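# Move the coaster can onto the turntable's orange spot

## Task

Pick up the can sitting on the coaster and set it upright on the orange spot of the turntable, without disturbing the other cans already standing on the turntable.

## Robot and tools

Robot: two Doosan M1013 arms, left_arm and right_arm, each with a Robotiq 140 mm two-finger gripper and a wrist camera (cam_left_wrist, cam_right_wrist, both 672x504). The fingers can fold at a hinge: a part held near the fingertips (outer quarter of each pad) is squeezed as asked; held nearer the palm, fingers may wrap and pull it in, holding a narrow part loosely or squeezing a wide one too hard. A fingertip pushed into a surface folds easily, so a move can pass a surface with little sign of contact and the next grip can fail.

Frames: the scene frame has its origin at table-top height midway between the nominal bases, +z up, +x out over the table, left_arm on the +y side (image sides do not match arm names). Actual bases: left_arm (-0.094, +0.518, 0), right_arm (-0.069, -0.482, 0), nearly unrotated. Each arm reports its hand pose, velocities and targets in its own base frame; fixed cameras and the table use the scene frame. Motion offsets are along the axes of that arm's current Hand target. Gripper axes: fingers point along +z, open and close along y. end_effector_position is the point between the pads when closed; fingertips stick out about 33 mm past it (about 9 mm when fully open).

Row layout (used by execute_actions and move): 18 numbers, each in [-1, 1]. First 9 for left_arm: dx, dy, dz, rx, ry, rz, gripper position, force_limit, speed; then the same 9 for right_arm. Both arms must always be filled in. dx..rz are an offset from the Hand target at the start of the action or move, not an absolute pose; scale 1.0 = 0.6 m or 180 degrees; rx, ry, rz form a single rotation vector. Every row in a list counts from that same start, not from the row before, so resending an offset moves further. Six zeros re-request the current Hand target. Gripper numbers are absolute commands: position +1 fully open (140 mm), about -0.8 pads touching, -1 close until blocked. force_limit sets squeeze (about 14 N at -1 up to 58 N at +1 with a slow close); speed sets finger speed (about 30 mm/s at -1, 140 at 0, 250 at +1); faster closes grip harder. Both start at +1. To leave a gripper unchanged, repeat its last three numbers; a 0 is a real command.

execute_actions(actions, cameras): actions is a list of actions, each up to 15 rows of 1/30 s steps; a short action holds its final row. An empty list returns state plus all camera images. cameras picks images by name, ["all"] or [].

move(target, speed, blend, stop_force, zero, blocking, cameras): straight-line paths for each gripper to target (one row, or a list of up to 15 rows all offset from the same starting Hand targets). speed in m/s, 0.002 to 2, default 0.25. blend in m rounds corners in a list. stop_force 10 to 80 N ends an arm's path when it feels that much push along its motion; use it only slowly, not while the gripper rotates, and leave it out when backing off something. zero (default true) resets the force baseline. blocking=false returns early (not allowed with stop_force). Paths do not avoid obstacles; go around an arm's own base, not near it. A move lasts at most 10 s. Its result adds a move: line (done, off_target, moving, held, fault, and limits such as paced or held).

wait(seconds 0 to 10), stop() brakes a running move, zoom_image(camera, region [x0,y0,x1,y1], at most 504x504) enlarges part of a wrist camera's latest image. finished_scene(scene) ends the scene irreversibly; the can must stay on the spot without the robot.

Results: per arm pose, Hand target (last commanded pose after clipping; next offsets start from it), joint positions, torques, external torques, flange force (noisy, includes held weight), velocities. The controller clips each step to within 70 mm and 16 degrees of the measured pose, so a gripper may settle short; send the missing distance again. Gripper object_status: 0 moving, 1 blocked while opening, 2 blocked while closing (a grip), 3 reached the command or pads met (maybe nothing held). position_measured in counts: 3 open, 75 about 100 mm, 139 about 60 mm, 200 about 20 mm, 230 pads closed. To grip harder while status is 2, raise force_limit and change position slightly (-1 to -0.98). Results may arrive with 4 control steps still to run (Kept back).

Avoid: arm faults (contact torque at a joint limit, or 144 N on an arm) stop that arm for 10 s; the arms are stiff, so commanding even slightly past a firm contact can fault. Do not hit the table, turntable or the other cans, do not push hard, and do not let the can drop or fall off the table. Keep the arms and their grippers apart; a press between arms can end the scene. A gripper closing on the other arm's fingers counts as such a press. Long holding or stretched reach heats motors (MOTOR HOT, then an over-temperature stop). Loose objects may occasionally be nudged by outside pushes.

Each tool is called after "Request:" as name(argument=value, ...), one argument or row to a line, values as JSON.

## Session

Request:
execute_actions(
  actions=[],
)

Scene clock: 0.00 s.
left_arm: end_effector_position=(+0.2477, +0.2403, +0.3073) position_measured=3 object_status=3 end_effector_quat_wxyz=(-0.031, +0.999, -0.031, +0.005) | right_arm: end_effector_position=(+0.7692, +0.3691, +0.3547) position_measured=3 object_status=3 end_effector_quat_wxyz=(-0.042, +0.924, +0.368, +0.099)
Joint positions: left_arm=[0.629 -0.372 2.106 0.044 1.361 2.254] | right_arm=[0.374 0.378 1.28 0.089 1.287 1.169]
Joint velocities: within noise
Joint torques (N m): no reading
External joint torques (N m): no reading
Flange force (N): no reading
Hand target: left_arm +0.2477, +0.2403, +0.3073; -0.031, +0.999, -0.031, +0.005 | right_arm +0.7692, +0.3691, +0.3547; -0.042, +0.924, +0.368, +0.099
Tool commands: left_gripper/position=+1.0 left_gripper/force_limit=+1.0 left_gripper/speed=+1.0 right_gripper/position=+1.0 right_gripper/force_limit=+1.0 right_gripper/speed=+1.0

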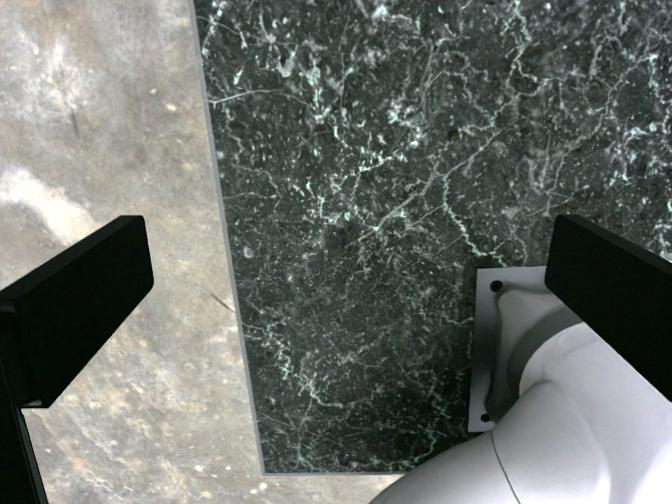

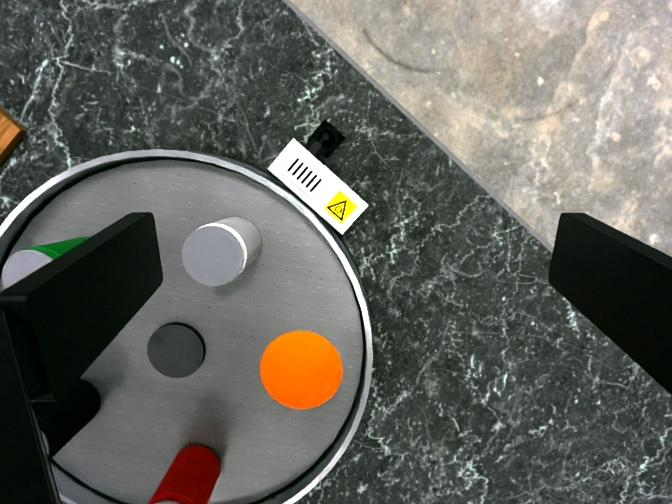

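Request:
move(
  target=[0.5895,0.8327,-0.0355,-0.0179,0.0129,0.4806,0.4,-1,0,-0.596,0.371,-0.209,0,0,0,1,1,1],
  speed=0.45,
  cameras=["cam_left_wrist"],
)

Scene clock: 2.87 s.
left_arm: end_effector_position=(+0.5695, -0.2807, +0.3003) position_measured=78 object_status=3 end_effector_quat_wxyz=(+0.000, +0.706, -0.708, +0.000) | right_arm: end_effector_position=(+0.6499, -0.0514, +0.3999) position_measured=3 object_status=3 end_effector_quat_wxyz=(-0.042, +0.924, +0.368, +0.099)
Joint positions: left_arm=[-0.513 0.147 1.664 0 1.33 2.631] | right_arm=[-0.224 0.081 1.572 0.185 1.376 0.562]
Joint torques (N m): left_arm=[-1.42 -59.53 -41.08 3.72 0.04 -0.69] | right_arm=[-2.62 -51.58 -44.04 4.66 -0.54 -0.01]
External joint torques (N m): left_arm=[1.43 4.04 0.65 0.39 -0.06 0.69] | right_arm=[2.62 0.79 1.51 0.12 0.2 0.01]
Flange force (N): left_arm=[-0.6 -6.2 2.6] | right_arm=[2.2 -3.4 2.8]
Hand target: left_arm +0.5695, -0.2808, +0.3003; +0.000, +0.706, -0.708, +0.000 | right_arm +0.6499, -0.0514, +0.3999; -0.042, +0.924, +0.368, +0.099
Off the commanded pose: left_arm 0.000 m, 0 deg | right_arm 0.000 m, 0 deg.
move: done; limits=paced
Images, in order (width x height): cam_left_wrist 672x504.

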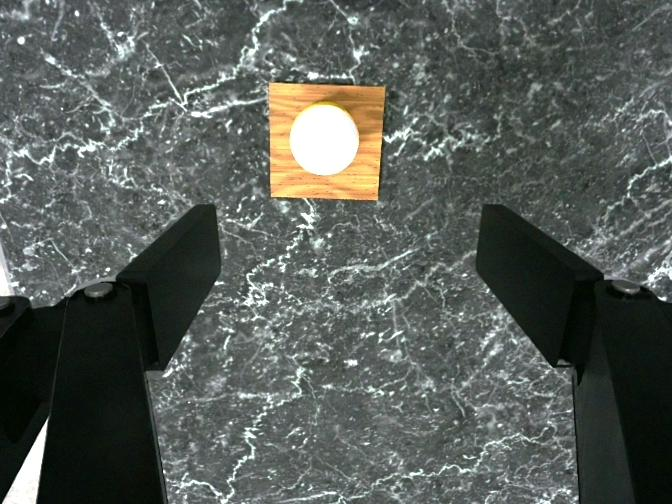

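Request:
move(
  target=[
    [0.0322,-0.0225,0.2,0,0,0,0.4,-1,0,0,0,0,0,0,0,1,1,1],
    [0.0322,-0.0225,0.3372,0,0,0,0.4,-1,0,0,0,0,0,0,0,1,1,1],
  ],
  speed=[0.3,0.15],
  blend=[0.02,0],
  cameras=["cam_left_wrist"],
)

Scene clock: 4.50 s.
left_arm: end_effector_position=(+0.5830, -0.3001, +0.0980) position_measured=78 object_status=3 end_effector_quat_wxyz=(+0.000, +0.706, -0.708, +0.000) | right_arm: end_effector_position=(+0.6499, -0.0514, +0.3999) position_measured=3 object_status=3 end_effector_quat_wxyz=(-0.042, +0.924, +0.368, +0.099)
Joint positions: left_arm=[-0.528 0.313 1.85 0 0.979 2.615] | right_arm=[-0.224 0.081 1.572 0.185 1.376 0.562]
Joint torques (N m): left_arm=[-1.24 -71.81 -34.81 3.08 0.26 -0.71] | right_arm=[-3.07 -51.64 -43.65 4.7 -0.52 -0.05]
External joint torques (N m): left_arm=[1.25 5.59 0.15 0.44 -0.29 0.71] | right_arm=[3.05 0.62 1 0.09 0.19 0.05]
Flange force (N): left_arm=[0.8 -8.0 5.9] | right_arm=[3.4 -3.4 2.2]
Hand target: left_arm +0.5830, -0.3001, +0.0980; +0.000, +0.706, -0.708, +0.000 | right_arm +0.6499, -0.0514, +0.3999; -0.042, +0.924, +0.368, +0.099
Off the commanded pose: left_arm 0.000 m, 0 deg | right_arm 0.000 m, 0 deg.
move: done
Images, in order (width x height): cam_left_wrist 672x504.

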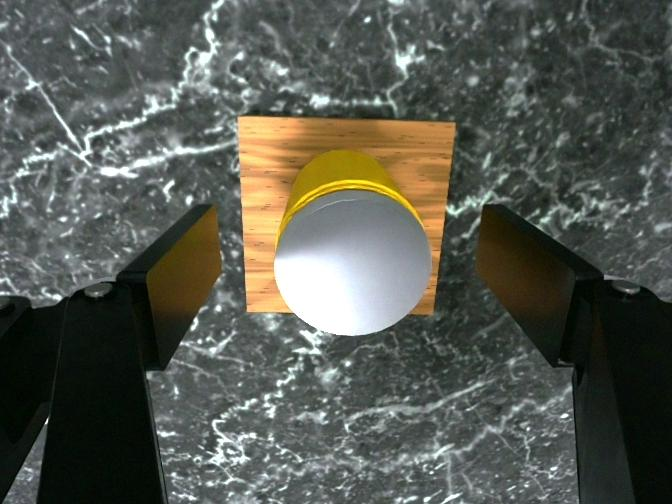

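Request:
move(
  target=[0,0,0,0,0,0,-1,-0.6,-0.8,0,0,0,0,0,0,1,1,1],
)

Request:
wait(
  seconds=0.5,
)

Request:
move(
  target=[
    [0,0,-0.1,0,0,0,-1,-0.6,-0.8,0,0,0,0,0,0,1,1,1],
    [0.233,0.0388,-0.283,0,0,0,-1,-0.6,-0.8,0,0,0,0,0,0,1,1,1],
  ],
  speed=[0.12,0.25],
  blend=[0.03,0],
  cameras=["cam_left_wrist"],
)

Request:
wait(
  seconds=1,
  cameras=["cam_left_wrist"],
)

Request:
wait(
  seconds=1,
  cameras=["cam_left_wrist"],
)

Request:
wait(
  seconds=1,
  cameras=["cam_left_wrist"],
)

Scene clock: 5.87 s.
left_arm: end_effector_position=(+0.5830, -0.3001, +0.0980) position_measured=152 object_status=2 end_effector_quat_wxyz=(+0.000, +0.706, -0.708, +0.000) | right_arm: end_effector_position=(+0.6499, -0.0514, +0.3999) position_measured=3 object_status=3 end_effector_quat_wxyz=(-0.042, +0.924, +0.368, +0.099)
Joint positions: left_arm=[-0.528 0.313 1.85 0 0.979 2.615] | right_arm=[-0.224 0.081 1.572 0.185 1.376 0.562]
Joint torques (N m): left_arm=[-1.69 -64.88 -30.21 2.98 0.3 -0.61] | right_arm=[-2.94 -51.62 -43.43 4.69 -0.54 -0.11]
External joint torques (N m): left_arm=[1.61 -1.29 -4.4 0.54 -0.33 0.61] | right_arm=[2.93 0.65 0.81 0.1 0.21 0.11]
Flange force (N): left_arm=[0.1 -7.6 -4.3] | right_arm=[3.6 -3.0 1.9]
Hand target: left_arm +0.5830, -0.3001, +0.0980; +0.000, +0.706, -0.708, +0.000 | right_arm +0.6499, -0.0514, +0.3999; -0.042, +0.924, +0.368, +0.099
Off the commanded pose: left_arm 0.000 m, 0 deg | right_arm 0.000 m, 0 deg.
move: done

Scene clock: 6.37 s.
left_arm: end_effector_position=(+0.5830, -0.3001, +0.0980) position_measured=152 object_status=2 end_effector_quat_wxyz=(+0.000, +0.706, -0.708, +0.000) | right_arm: end_effector_position=(+0.6499, -0.0514, +0.3999) position_measured=3 object_status=3 end_effector_quat_wxyz=(-0.042, +0.924, +0.368, +0.099)
Joint positions: left_arm=[-0.528 0.313 1.85 0 0.979 2.615] | right_arm=[-0.224 0.081 1.572 0.185 1.376 0.562]
Joint torques (N m): left_arm=[-1.45 -65.56 -30.47 2.98 0.36 -0.68] | right_arm=[-3.04 -51.63 -43.55 4.66 -0.54 -0.04]
External joint torques (N m): left_arm=[1.54 -0.75 -4.19 0.55 -0.39 0.68] | right_arm=[3.1 0.1 0.75 0.15 0.21 0.03]
Flange force (N): left_arm=[0.2 -7.9 -3.5] | right_arm=[3.3 -3.7 1.6]
Hand target: left_arm +0.5830, -0.3001, +0.0980; +0.000, +0.706, -0.708, +0.000 | right_arm +0.6499, -0.0514, +0.3999; -0.042, +0.924, +0.368, +0.099
Tool commands: left_gripper/position=-1.0 left_gripper/force_limit=-0.6 left_gripper/speed=-0.8 right_gripper/position=+1.0 right_gripper/force_limit=+1.0 right_gripper/speed=+1.0
Off the commanded pose: left_arm 0.000 m, 0 deg | right_arm 0.000 m, 0 deg.
wait: 0.50 s; at rest by 0.17 s

Scene clock: 8.03 s.
left_arm: end_effector_position=(+0.5594, -0.4398, +0.2677) position_measured=152 object_status=2 end_effector_quat_wxyz=(+0.000, +0.706, -0.708, +0.000) | right_arm: end_effector_position=(+0.6499, -0.0514, +0.3999) position_measured=3 object_status=3 end_effector_quat_wxyz=(-0.042, +0.924, +0.368, +0.099)
Joint positions: left_arm=[-0.715 0.281 1.558 0 1.303 2.428] | right_arm=[-0.224 0.081 1.572 0.185 1.376 0.562]
Joint torques (N m): left_arm=[-1.56 -74.42 -41.47 3.69 0 -0.64] | right_arm=[-3.15 -51.62 -43.54 4.68 -0.56 -0.05]
External joint torques (N m): left_arm=[1.56 5.58 1.24 0.4 -0.04 0.64] | right_arm=[3.14 0.69 0.98 0.11 0.23 0.05]
Flange force (N): left_arm=[1.4 -6.8 4.1] | right_arm=[3.6 -3.3 2.1]
Hand target: left_arm +0.5594, -0.4399, +0.2678; +0.000, +0.706, -0.708, +0.000 | right_arm +0.6499, -0.0514, +0.3999; -0.042, +0.924, +0.368, +0.099
Off the commanded pose: left_arm 0.000 m, 0 deg | right_arm 0.000 m, 0 deg.
move: done
Images, in order (width x height): cam_left_wrist 672x504.

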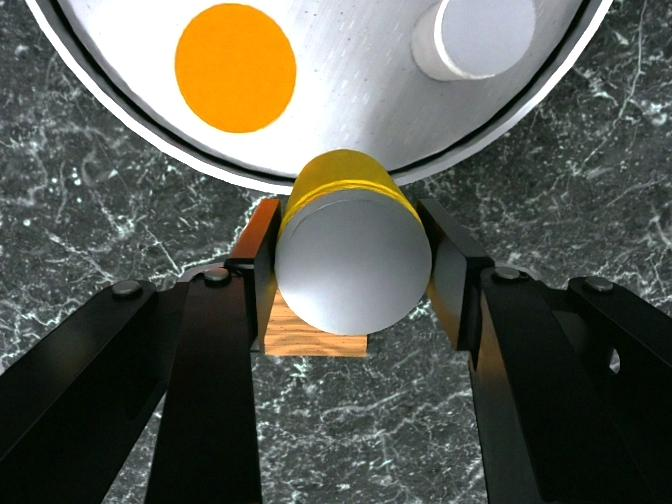

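Scene clock: 9.03 s.
left_arm: end_effector_position=(+0.5594, -0.4399, +0.2678) position_measured=152 object_status=2 end_effector_quat_wxyz=(+0.000, +0.706, -0.708, +0.000) | right_arm: end_effector_position=(+0.6499, -0.0514, +0.3999) position_measured=3 object_status=3 end_effector_quat_wxyz=(-0.042, +0.924, +0.368, +0.099)
Joint positions: left_arm=[-0.715 0.281 1.558 0 1.303 2.428] | right_arm=[-0.224 0.081 1.572 0.185 1.376 0.562]
Joint torques (N m): left_arm=[-1.54 -74.66 -41.12 3.57 0.11 -0.65] | right_arm=[-2.96 -51.48 -43.67 4.65 -0.53 -0.04]
External joint torques (N m): left_arm=[1.53 5.83 0.83 0.53 -0.15 0.65] | right_arm=[2.97 0.25 0.93 0.15 0.2 0.04]
Flange force (N): left_arm=[2.2 -7.8 3.8] | right_arm=[3.0 -3.6 1.9]
Hand target: left_arm +0.5594, -0.4399, +0.2678; +0.000, +0.706, -0.708, +0.000 | right_arm +0.6499, -0.0514, +0.3999; -0.042, +0.924, +0.368, +0.099
Tool commands: left_gripper/position=-1.0 left_gripper/force_limit=-0.6 left_gripper/speed=-0.8 right_gripper/position=+1.0 right_gripper/force_limit=+1.0 right_gripper/speed=+1.0
Off the commanded pose: left_arm 0.000 m, 0 deg | right_arm 0.000 m, 0 deg.
wait: 1.00 s; at rest by 0.17 s
Images, in order (width x height): cam_left_wrist 672x504.

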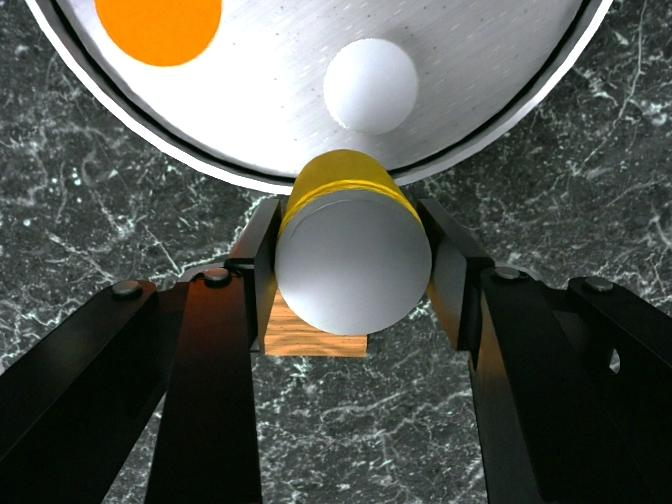

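Scene clock: 10.03 s.
left_arm: end_effector_position=(+0.5594, -0.4399, +0.2678) position_measured=152 object_status=2 end_effector_quat_wxyz=(+0.000, +0.706, -0.708, +0.000) | right_arm: end_effector_position=(+0.6499, -0.0514, +0.3999) position_measured=3 object_status=3 end_effector_quat_wxyz=(-0.042, +0.924, +0.368, +0.099)
Joint positions: left_arm=[-0.715 0.281 1.558 0 1.303 2.428] | right_arm=[-0.224 0.081 1.572 0.185 1.376 0.562]
Joint torques (N m): left_arm=[-1.15 -74.95 -41.27 3.74 0.13 -0.72] | right_arm=[-3.13 -51.28 -43.52 4.63 -0.53 -0.11]
External joint torques (N m): left_arm=[1.21 6.09 0.97 0.36 -0.17 0.72] | right_arm=[3.14 -0.08 0.72 0.18 0.19 0.11]
Flange force (N): left_arm=[2.5 -7.6 4.1] | right_arm=[3.3 -4.0 1.6]
Hand target: left_arm +0.5594, -0.4399, +0.2678; +0.000, +0.706, -0.708, +0.000 | right_arm +0.6499, -0.0514, +0.3999; -0.042, +0.924, +0.368, +0.099
Tool commands: left_gripper/position=-1.0 left_gripper/force_limit=-0.6 left_gripper/speed=-0.8 right_gripper/position=+1.0 right_gripper/force_limit=+1.0 right_gripper/speed=+1.0
Off the commanded pose: left_arm 0.000 m, 0 deg | right_arm 0.000 m, 0 deg.
wait: 1.00 s; at rest by 0.17 s
Images, in order (width x height): cam_left_wrist 672x504.

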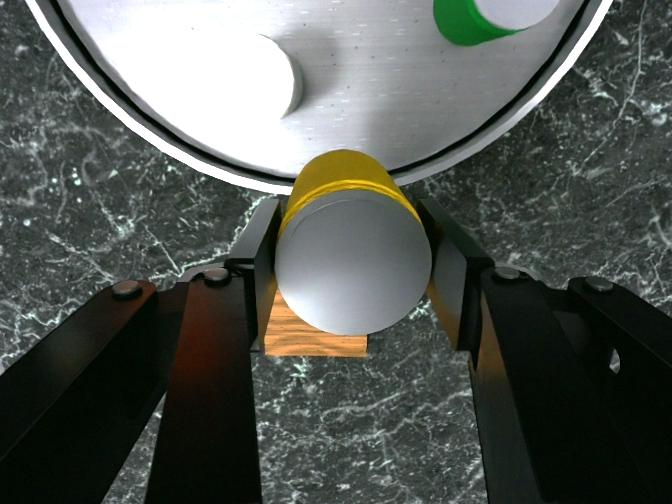

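Scene clock: 11.03 s.
left_arm: end_effector_position=(+0.5594, -0.4399, +0.2678) position_measured=152 object_status=2 end_effector_quat_wxyz=(+0.000, +0.706, -0.708, +0.000) | right_arm: end_effector_position=(+0.6499, -0.0514, +0.3999) position_measured=3 object_status=3 end_effector_quat_wxyz=(-0.042, +0.924, +0.368, +0.099)
Joint positions: left_arm=[-0.715 0.281 1.558 0 1.303 2.428] | right_arm=[-0.224 0.081 1.572 0.185 1.376 0.562]
Joint torques (N m): left_arm=[-1.6 -75.31 -41.26 3.7 0.09 -0.73] | right_arm=[-3.1 -51.64 -43.52 4.65 -0.58 -0.06]
External joint torques (N m): left_arm=[1.76 6.72 1.07 0.39 -0.12 0.73] | right_arm=[3.1 0.43 0.77 0.16 0.24 0.06]
Flange force (N): left_arm=[2.4 -8.7 4.5] | right_arm=[3.6 -3.3 1.7]
Hand target: left_arm +0.5594, -0.4399, +0.2678; +0.000, +0.706, -0.708, +0.000 | right_arm +0.6499, -0.0514, +0.3999; -0.042, +0.924, +0.368, +0.099
Tool commands: left_gripper/position=-1.0 left_gripper/force_limit=-0.6 left_gripper/speed=-0.8 right_gripper/position=+1.0 right_gripper/force_limit=+1.0 right_gripper/speed=+1.0
Off the commanded pose: left_arm 0.000 m, 0 deg | right_arm 0.000 m, 0 deg.
wait: 1.00 s; at rest by 0.17 s
Images, in order (width x height): cam_left_wrist 672x504.

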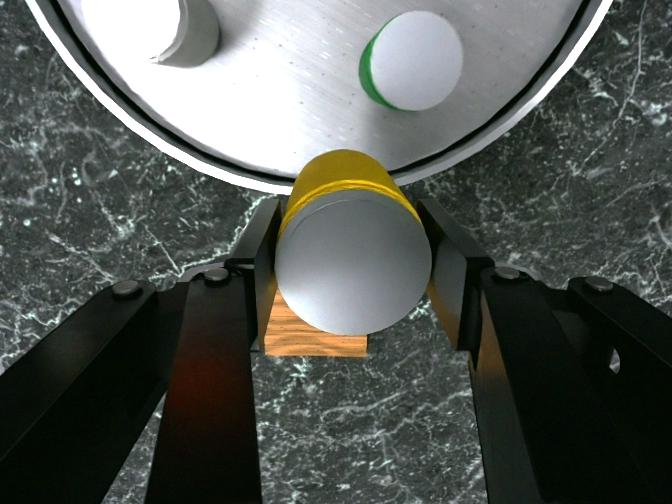

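Request:
move(
  target=[0.125,0.1218,0.0097,0,0,0,-1,-0.6,-0.8,0,0,0,0,0,0,1,1,1],
  speed=0.032,
  blocking=false,
)

Scene clock: 12.73 s.
left_arm: end_effector_position=(+0.5505, -0.4490, +0.2670) position_measured=152 object_status=2 end_effector_quat_wxyz=(+0.000, +0.706, -0.708, +0.000) end_effector_velocity=(-0.022, -0.023, -0.001) end_effector_angular_velocity=(-0.001, -0.001, -0.001) | right_arm: end_effector_position=(+0.6499, -0.0514, +0.3999) position_measured=3 object_status=3 end_effector_quat_wxyz=(-0.042, +0.924, +0.368, +0.099)
Joint positions: left_arm=[-0.733 0.279 1.562 0 1.301 2.41] | right_arm=[-0.224 0.081 1.572 0.185 1.376 0.562]
Joint velocities: left_arm=[-0.044 -0.005 0.008 0 -0.005 -0.043] | right_arm=[within noise]
Joint torques (N m): left_arm=[-0.38 -73.25 -42.03 3.63 0.18 -0.61] | right_arm=[-2.87 -51.61 -43.71 4.66 -0.54 -0.11]
External joint torques (N m): left_arm=[0.27 4.83 1.84 0.45 -0.22 0.61] | right_arm=[2.82 0.75 1.04 0.13 0.2 0.11]
Flange force (N): left_arm=[1.4 -3.6 4.8] | right_arm=[3.2 -3.1 2.2]
Hand target: left_arm +0.5484, -0.4511, +0.2669; +0.000, +0.706, -0.708, +0.000 | right_arm +0.6499, -0.0514, +0.3999; -0.042, +0.924, +0.368, +0.099
Tool commands: left_gripper/position=-1.0 left_gripper/force_limit=-0.6 left_gripper/speed=-0.8 right_gripper/position=+1.0 right_gripper/force_limit=+1.0 right_gripper/speed=+1.0
Off the commanded pose: left_arm 0.092 m, 0 deg | right_arm 0.000 m, 0 deg.
move: running

Request:
wait(
  seconds=10,
)

Request:
wait(
  seconds=1.47,
)

Request:
execute_actions(
  actions=[
    [[0,-0.0001,0.0003,0,0,0,-1,-0.6,-0.8,0,0,0,0,0,0,1,1,1],[-0.0002,-0.0005,0.0012,0,0,0,-1,-0.6,-0.8,0,0,0,0,0,0,1,1,1],[-0.0003,-0.0011,0.0028,0,0,0,-1,-0.6,-0.8,0,0,0,0,0,0,1,1,1],[-0.0006,-0.0019,0.005,0,0,0,-1,-0.6,-0.8,0,0,0,0,0,0,1,1,1],[-0.001,-0.003,0.0078,0,0,0,-1,-0.6,-0.8,0,0,0,0,0,0,1,1,1],[-0.0014,-0.0043,0.0112,0,0,0,-1,-0.6,-0.8,0,0,0,0,0,0,1,1,1],[-0.0019,-0.0058,0.0152,0,0,0,-1,-0.6,-0.8,0,0,0,0,0,0,1,1,1],[-0.0025,-0.0076,0.0199,0,0,0,-1,-0.6,-0.8,0,0,0,0,0,0,1,1,1],[-0.0031,-0.0096,0.0252,0,0,0,-1,-0.6,-0.8,0,0,0,0,0,0,1,1,1],[-0.0039,-0.0119,0.0311,0,0,0,-1,-0.6,-0.8,0,0,0,0,0,0,1,1,1],[-0.0047,-0.0144,0.0376,0,0,0,-1,-0.6,-0.8,0,0,0,0,0,0,1,1,1],[-0.0056,-0.0171,0.0448,0,0,0,-1,-0.6,-0.8,0,0,0,0,0,0,1,1,1],[-0.0065,-0.0201,0.0526,0,0,0,-1,-0.6,-0.8,0,0,0,0,0,0,1,1,1],[-0.0076,-0.0233,0.061,0,0,0,-1,-0.6,-0.8,0,0,0,0,0,0,1,1,1],[-0.0087,-0.0267,0.07,0,0,0,-1,-0.6,-0.8,0,0,0,0,0,0,1,1,1]],
    [[-0.0012,-0.0036,0.0091,0,0,0,-1,-0.6,-0.8,0,0,0,0,0,0,1,1,1],[-0.0023,-0.0071,0.0178,0,0,0,-1,-0.6,-0.8,0,0,0,0,0,0,1,1,1],[-0.0035,-0.0107,0.0261,0,0,0,-1,-0.6,-0.8,0,0,0,0,0,0,1,1,1],[-0.0046,-0.0142,0.034,0,0,0,-1,-0.6,-0.8,0,0,0,0,0,0,1,1,1],[-0.0058,-0.0178,0.0416,0,0,0,-1,-0.6,-0.8,0,0,0,0,0,0,1,1,1],[-0.0069,-0.0213,0.0487,0,0,0,-1,-0.6,-0.8,0,0,0,0,0,0,1,1,1],[-0.0081,-0.0249,0.0554,0,0,0,-1,-0.6,-0.8,0,0,0,0,0,0,1,1,1],[-0.0092,-0.0284,0.0617,0,0,0,-1,-0.6,-0.8,0,0,0,0,0,0,1,1,1],[-0.0104,-0.032,0.0677,0,0,0,-1,-0.6,-0.8,0,0,0,0,0,0,1,1,1],[-0.0115,-0.0356,0.0732,0,0,0,-1,-0.6,-0.8,0,0,0,0,0,0,1,1,1],[-0.0127,-0.0391,0.0783,0,0,0,-1,-0.6,-0.8,0,0,0,0,0,0,1,1,1],[-0.0138,-0.0427,0.0831,0,0,0,-1,-0.6,-0.8,0,0,0,0,0,0,1,1,1],[-0.015,-0.0462,0.0874,0,0,0,-1,-0.6,-0.8,0,0,0,0,0,0,1,1,1],[-0.0161,-0.0498,0.0914,0,0,0,-1,-0.6,-0.8,0,0,0,0,0,0,1,1,1],[-0.0173,-0.0533,0.095,0,0,0,-1,-0.6,-0.8,0,0,0,0,0,0,1,1,1]],
    [[-0.0011,-0.0036,0.0035,0,0,0,-1,-0.6,-0.8,0,0,0,0,0,0,1,1,1],[-0.0022,-0.0072,0.0067,0,0,0,-1,-0.6,-0.8,0,0,0,0,0,0,1,1,1],[-0.0032,-0.0108,0.0097,0,0,0,-1,-0.6,-0.8,0,0,0,0,0,0,1,1,1],[-0.0041,-0.0144,0.0125,0,0,0,-1,-0.6,-0.8,0,0,0,0,0,0,1,1,1],[-0.005,-0.018,0.015,0,0,0,-1,-0.6,-0.8,0,0,0,0,0,0,1,1,1],[-0.0058,-0.0217,0.0173,0,0,0,-1,-0.6,-0.8,0,0,0,0,0,0,1,1,1],[-0.0066,-0.0253,0.0193,0,0,0,-1,-0.6,-0.8,0,0,0,0,0,0,1,1,1],[-0.0072,-0.029,0.0211,0,0,0,-1,-0.6,-0.8,0,0,0,0,0,0,1,1,1],[-0.0079,-0.0327,0.0227,0,0,0,-1,-0.6,-0.8,0,0,0,0,0,0,1,1,1],[-0.0084,-0.0364,0.024,0,0,0,-1,-0.6,-0.8,0,0,0,0,0,0,1,1,1],[-0.0089,-0.0401,0.0251,0,0,0,-1,-0.6,-0.8,0,0,0,0,0,0,1,1,1],[-0.0093,-0.0438,0.0259,0,0,0,-1,-0.6,-0.8,0,0,0,0,0,0,1,1,1],[-0.0097,-0.0475,0.0265,0,0,0,-1,-0.6,-0.8,0,0,0,0,0,0,1,1,1],[-0.01,-0.0513,0.0269,0,0,0,-1,-0.6,-0.8,0,0,0,0,0,0,1,1,1],[-0.0102,-0.055,0.0271,0,0,0,-1,-0.6,-0.8,0,0,0,0,0,0,1,1,1]],
    [[-0.0002,-0.0037,0.0003,0,0,0,-1,-0.6,-0.8,0,0,0,0,0,0,1,1,1],[-0.0003,-0.0075,0.0003,0,0,0,-1,-0.6,-0.8,0,0,0,0,0,0,1,1,1],[-0.0003,-0.0112,0.0003,0,0,0,-1,-0.6,-0.8,0,0,0,0,0,0,1,1,1],[-0.0003,-0.015,0.0003,0,0,0,-1,-0.6,-0.8,0,0,0,0,0,0,1,1,1],[-0.0002,-0.0187,0.0003,0,0,0,0.3,-0.6,0,0,0,0,0,0,0,1,1,1],[0,-0.0224,0.0003,0,0,0,0.3,-0.6,0,0,0,0,0,0,0,1,1,1],[0.0002,-0.0262,0.0003,0,0,0,0.3,-0.6,0,0,0,0,0,0,0,1,1,1],[0.0005,-0.0299,0.0003,0,0,0,0.3,-0.6,0,0,0,0,0,0,0,1,1,1],[0.0009,-0.0336,0.0003,0,0,0,0.3,-0.6,0,0,0,0,0,0,0,1,1,1],[0.0013,-0.0373,0.0003,0,0,0,0.3,-0.6,0,0,0,0,0,0,0,1,1,1],[0.0018,-0.041,0.0003,0,0,0,0.3,-0.6,0,0,0,0,0,0,0,1,1,1],[0.0023,-0.0447,0.0003,0,0,0,0.3,-0.6,0,0,0,0,0,0,0,1,1,1],[0.003,-0.0484,0.0003,0,0,0,0.3,-0.6,0,0,0,0,0,0,0,1,1,1],[0.0036,-0.0521,0.0003,0,0,0,0.3,-0.6,0,0,0,0,0,0,0,1,1,1],[0.0044,-0.0557,0.0003,0,0,0,0.3,-0.6,0,0,0,0,0,0,0,1,1,1]],
    [[0.0009,-0.0036,-0.0005,0,0,0,0.3,-0.6,0,0,0,0,0,0,0,1,1,1],[0.0018,-0.0072,-0.002,0,0,0,0.3,-0.6,0,0,0,0,0,0,0,1,1,1],[0.0027,-0.0108,-0.0044,0,0,0,0.3,-0.6,0,0,0,0,0,0,0,1,1,1],[0.0036,-0.0144,-0.0078,0,0,0,0.3,-0.6,0,0,0,0,0,0,0,1,1,1],[0.0046,-0.018,-0.0122,0,0,0,0.3,-0.6,0,0,0,0,0,0,0,1,1,1],[0.0056,-0.0215,-0.0176,0,0,0,0.3,-0.6,0,0,0,0,0,0,0,1,1,1],[0.0066,-0.0251,-0.024,0,0,0,0.3,-0.6,0,0,0,0,0,0,0,1,1,1],[0.0077,-0.0286,-0.0313,0,0,0,0.3,-0.6,0,0,0,0,0,0,0,1,1,1],[0.0088,-0.0321,-0.0396,0,0,0,0.3,-0.6,0,0,0,0,0,0,0,1,1,1],[0.0099,-0.0356,-0.0489,0,0,0,0.3,-0.6,0,0,0,0,0,0,0,1,1,1],[0.0111,-0.0391,-0.0592,0,0,0,0.3,-0.6,0,0,0,0,0,0,0,1,1,1],[0.0123,-0.0426,-0.0704,0,0,0,0.3,-0.6,0,0,0,0,0,0,0,1,1,1],[0.0135,-0.046,-0.0826,0,0,0,0.3,-0.6,0,0,0,0,0,0,0,1,1,1],[0.0147,-0.0494,-0.0958,0,0,0,0.3,-0.6,0,0,0,0,0,0,0,1,1,1],[0.016,-0.0528,-0.11,0,0,0,0.3,-0.6,0,0,0,0,0,0,0,1,1,1]],
  ],
  cameras=["cam_left_wrist"],
)

Request:
move(
  target=[0,-0.015,-0.13,0,0,0,0.3,-0.6,0,0,0,0,0,0,0,1,1,1],
  speed=0.25,
  cameras=["cam_left_wrist"],
)

Scene clock: 15.77 s.
left_arm: end_effector_position=(+0.4862, -0.5147, +0.2619) position_measured=152 object_status=2 end_effector_quat_wxyz=(+0.000, +0.706, -0.708, +0.000) | right_arm: end_effector_position=(+0.6499, -0.0514, +0.3999) position_measured=3 object_status=3 end_effector_quat_wxyz=(-0.042, +0.924, +0.368, +0.099)
Joint positions: left_arm=[-0.863 0.278 1.573 0 1.291 2.281] | right_arm=[-0.224 0.081 1.572 0.185 1.376 0.562]
Joint torques (N m): left_arm=[-0.84 -75.21 -40.84 3.61 0.16 -0.52] | right_arm=[-3.3 -51.54 -43.59 4.66 -0.48 -0.08]
External joint torques (N m): left_arm=[0.83 6.98 0.77 0.46 -0.2 0.52] | right_arm=[3.27 0.49 0.91 0.14 0.15 0.08]
Flange force (N): left_arm=[5.4 -7.7 4.4] | right_arm=[3.7 -3.6 2.1]
Hand target: left_arm +0.4862, -0.5147, +0.2619; +0.000, +0.706, -0.708, +0.000 | right_arm +0.6499, -0.0514, +0.3999; -0.042, +0.924, +0.368, +0.099
Tool commands: left_gripper/position=-1.0 left_gripper/force_limit=-0.6 left_gripper/speed=-0.8 right_gripper/position=+1.0 right_gripper/force_limit=+1.0 right_gripper/speed=+1.0
Off the commanded pose: left_arm 0.000 m, 0 deg | right_arm 0.000 m, 0 deg.
earlier move: done
wait: 1.67 of 10 s (the move ended)

Scene clock: 17.27 s.
left_arm: end_effector_position=(+0.4862, -0.5147, +0.2619) position_measured=152 object_status=2 end_effector_quat_wxyz=(+0.000, +0.706, -0.708, +0.000) | right_arm: end_effector_position=(+0.6499, -0.0514, +0.3999) position_measured=3 object_status=3 end_effector_quat_wxyz=(-0.042, +0.924, +0.368, +0.099)
Joint positions: left_arm=[-0.863 0.278 1.573 0 1.291 2.281] | right_arm=[-0.224 0.081 1.572 0.185 1.376 0.562]
Joint torques (N m): left_arm=[-1.27 -74.61 -40.91 3.7 0.1 -0.73] | right_arm=[-3.27 -51.65 -43.63 4.7 -0.49 -0.1]
External joint torques (N m): left_arm=[1.42 5.85 0.66 0.4 -0.14 0.73] | right_arm=[3.21 0.94 1.03 0.09 0.14 0.1]
Flange force (N): left_arm=[3.6 -7.6 3.7] | right_arm=[3.9 -3.2 2.4]
Hand target: left_arm +0.4862, -0.5147, +0.2619; +0.000, +0.706, -0.708, +0.000 | right_arm +0.6499, -0.0514, +0.3999; -0.042, +0.924, +0.368, +0.099
Tool commands: left_gripper/position=-1.0 left_gripper/force_limit=-0.6 left_gripper/speed=-0.8 right_gripper/position=+1.0 right_gripper/force_limit=+1.0 right_gripper/speed=+1.0
Off the commanded pose: left_arm 0.000 m, 0 deg | right_arm 0.000 m, 0 deg.
wait: 1.50 s; at rest by 0.17 s

Scene clock: 19.63 s.
left_arm: end_effector_position=(+0.6177, -0.5004, +0.1661) position_measured=91 object_status=3 end_effector_quat_wxyz=(+0.000, +0.706, -0.708, +0.000) end_effector_velocity=(+0.061, -0.019, +0.136) end_effector_angular_velocity=(-0.003, -0.003, +0.001) | right_arm: end_effector_position=(+0.6499, -0.0514, +0.3999) position_measured=3 object_status=3 end_effector_quat_wxyz=(-0.042, +0.924, +0.368, +0.099)
Joint positions: left_arm=[-0.724 0.461 1.494 0 1.186 2.419] | right_arm=[-0.224 0.081 1.572 0.185 1.376 0.562]
Joint velocities: left_arm=[0.033 0.003 -0.268 -0.001 0.26 0.033] | right_arm=[within noise]
Joint torques (N m): left_arm=[-3.21 -91.33 -38.82 3.67 0.29 -0.28] | right_arm=[-3.35 -51.48 -43.51 4.66 -0.56 -0.09]
External joint torques (N m): left_arm=[3.32 3.72 -1.35 0.42 -0.32 0.28] | right_arm=[3.31 0.73 0.95 0.13 0.23 0.09]
External joint torques at the end of the 1st action: left_arm=[-0.31 4.25 0.95 0.46 0.16 0.74] | right_arm=[3.18 0.46 0.83 0.11 0.2 0.08]
External joint torques at the end of the 2nd action: left_arm=[0.77 6.11 0.1 0.44 -0.36 0.59] | right_arm=[3.13 0.31 0.87 0.13 0.18 0.07]
External joint torques at the end of the 3rd action: left_arm=[4.53 8.15 -0.44 0.43 -0.21 0.73] | right_arm=[3.34 0.38 0.95 0.14 0.2 0.05]
External joint torques at the end of the 4th action: left_arm=[1.2 4.55 0.25 0.52 -0.16 0.35] | right_arm=[3.18 0.56 0.99 0.15 0.19 0.09]
Flange force (N): left_arm=[1.9 -9.6 1.4] | right_arm=[3.9 -3.4 2.1]
Flange force at the end of the 1st action (N): left_arm=[2.9 -3.7 3.1] | right_arm=[3.7 -3.5 1.9]
Flange force at the end of the 2nd action (N): left_arm=[4.6 -7.6 4.8] | right_arm=[3.4 -3.7 1.9]
Flange force at the end of the 3rd action (N): left_arm=[3.3 -14.4 5.7] | right_arm=[3.6 -3.9 2.1]
Flange force at the end of the 4th action (N): left_arm=[2.3 -6.0 3.6] | right_arm=[3.5 -3.6 2.2]
Hand target: left_arm +0.6323, -0.5055, +0.2125; +0.000, +0.706, -0.708, +0.000 | right_arm +0.6499, -0.0514, +0.3999; -0.042, +0.924, +0.368, +0.099
Off the commanded pose: left_arm 0.049 m, 0 deg | right_arm 0.000 m, 0 deg.
Kept back: 4 steps.
Step readings (end_effector_position of left_arm | right_arm; steps 1 to 15: 1st action; 16 to 30: 2nd action; 31 to 45: 3rd action; 46 to 60: 4th action; 61 to 71: 5th action):
0: (+0.4862, -0.5147, +0.2619) | (+0.6499, -0.0514, +0.3999)
1: (+0.4862, -0.5147, +0.2619) | (+0.6499, -0.0514, +0.3999)
2: (+0.4862, -0.5147, +0.2619) | (+0.6499, -0.0514, +0.3999)
4: (+0.4864, -0.5149, +0.2614) | (+0.6499, -0.0514, +0.3999)
8: (+0.4883, -0.5141, +0.2563) | (+0.6499, -0.0514, +0.3999)
15: (+0.4966, -0.5112, +0.2344) | (+0.6499, -0.0514, +0.3999)
16: (+0.4987, -0.5105, +0.2288) | (+0.6499, -0.0514, +0.3999)
17: (+0.5003, -0.5099, +0.2244) | (+0.6499, -0.0514, +0.3999)
19: (+0.5045, -0.5084, +0.2137) | (+0.6499, -0.0514, +0.3999)
23: (+0.5128, -0.5058, +0.1951) | (+0.6499, -0.0514, +0.3999)
30: (+0.5278, -0.5011, +0.1704) | (+0.6499, -0.0514, +0.3999)
31: (+0.5304, -0.5003, +0.1672) | (+0.6499, -0.0514, +0.3999)
32: (+0.5323, -0.4997, +0.1651) | (+0.6499, -0.0514, +0.3999)
34: (+0.5368, -0.4981, +0.1604) | (+0.6499, -0.0514, +0.3999)
38: (+0.5454, -0.4961, +0.1539) | (+0.6499, -0.0514, +0.3999)
45: (+0.5608, -0.4937, +0.1475) | (+0.6499, -0.0514, +0.3999)
46: (+0.5636, -0.4935, +0.1471) | (+0.6499, -0.0514, +0.3999)
47: (+0.5656, -0.4933, +0.1469) | (+0.6499, -0.0514, +0.3999)
49: (+0.5702, -0.4930, +0.1466) | (+0.6499, -0.0514, +0.3999)
53: (+0.5789, -0.4931, +0.1465) | (+0.6499, -0.0514, +0.3999)
60: (+0.5942, -0.4946, +0.1465) | (+0.6499, -0.0514, +0.3999)
61: (+0.5969, -0.4951, +0.1465) | (+0.6499, -0.0514, +0.3999)
62: (+0.5988, -0.4954, +0.1465) | (+0.6499, -0.0514, +0.3999)
64: (+0.6033, -0.4965, +0.1475) | (+0.6499, -0.0514, +0.3999)
68: (+0.6115, -0.4986, +0.1549) | (+0.6499, -0.0514, +0.3999)
Images, in order (width x height): cam_left_wrist 672x504.

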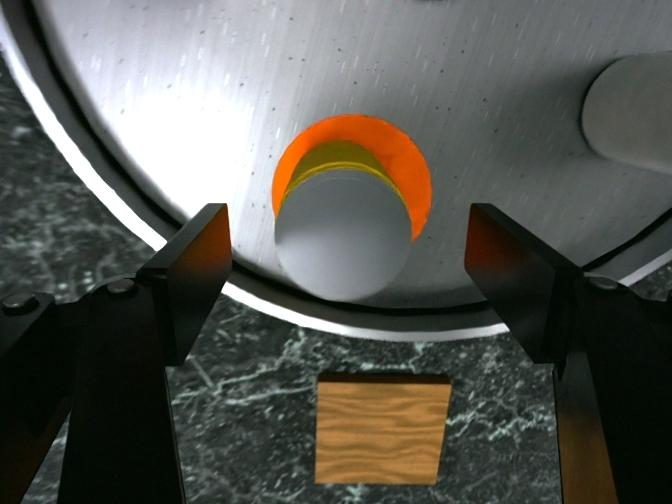

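Scene clock: 20.97 s.
left_arm: end_effector_position=(+0.6413, -0.5055, +0.2906) position_measured=91 object_status=3 end_effector_quat_wxyz=(+0.000, +0.706, -0.708, +0.000) | right_arm: end_effector_position=(+0.6499, -0.0514, +0.3999) position_measured=3 object_status=3 end_effector_quat_wxyz=(-0.042, +0.924, +0.368, +0.099)
Joint positions: left_arm=[-0.71 0.44 1.293 0 1.408 2.433] | right_arm=[-0.224 0.081 1.572 0.185 1.376 0.562]
Joint torques (N m): left_arm=[-1.59 -89.31 -41.87 3.79 0.46 -0.74] | right_arm=[-2.84 -51.7 -43.46 4.65 -0.55 -0.05]
External joint torques (N m): left_arm=[1.73 4.49 0.8 0.39 -0.5 0.74] | right_arm=[2.78 0.91 0.8 0.14 0.21 0.05]
Flange force (N): left_arm=[0.8 -6.0 3.2] | right_arm=[3.5 -2.4 1.9]
Hand target: left_arm +0.6413, -0.5055, +0.2905; +0.000, +0.706, -0.708, +0.000 | right_arm +0.6499, -0.0514, +0.3999; -0.042, +0.924, +0.368, +0.099
Off the commanded pose: left_arm 0.000 m, 0 deg | right_arm 0.000 m, 0 deg.
move: done
Images, in order (width x height): cam_left_wrist 672x504.

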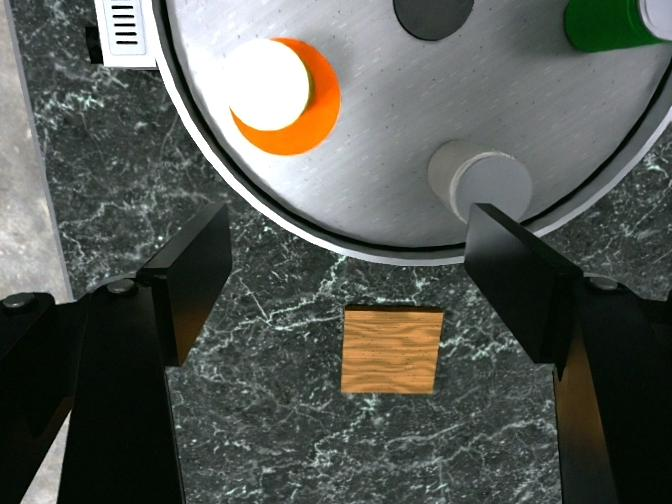

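Request:
finished_scene(
  scene=2,
)

The scene is finished: the task was done.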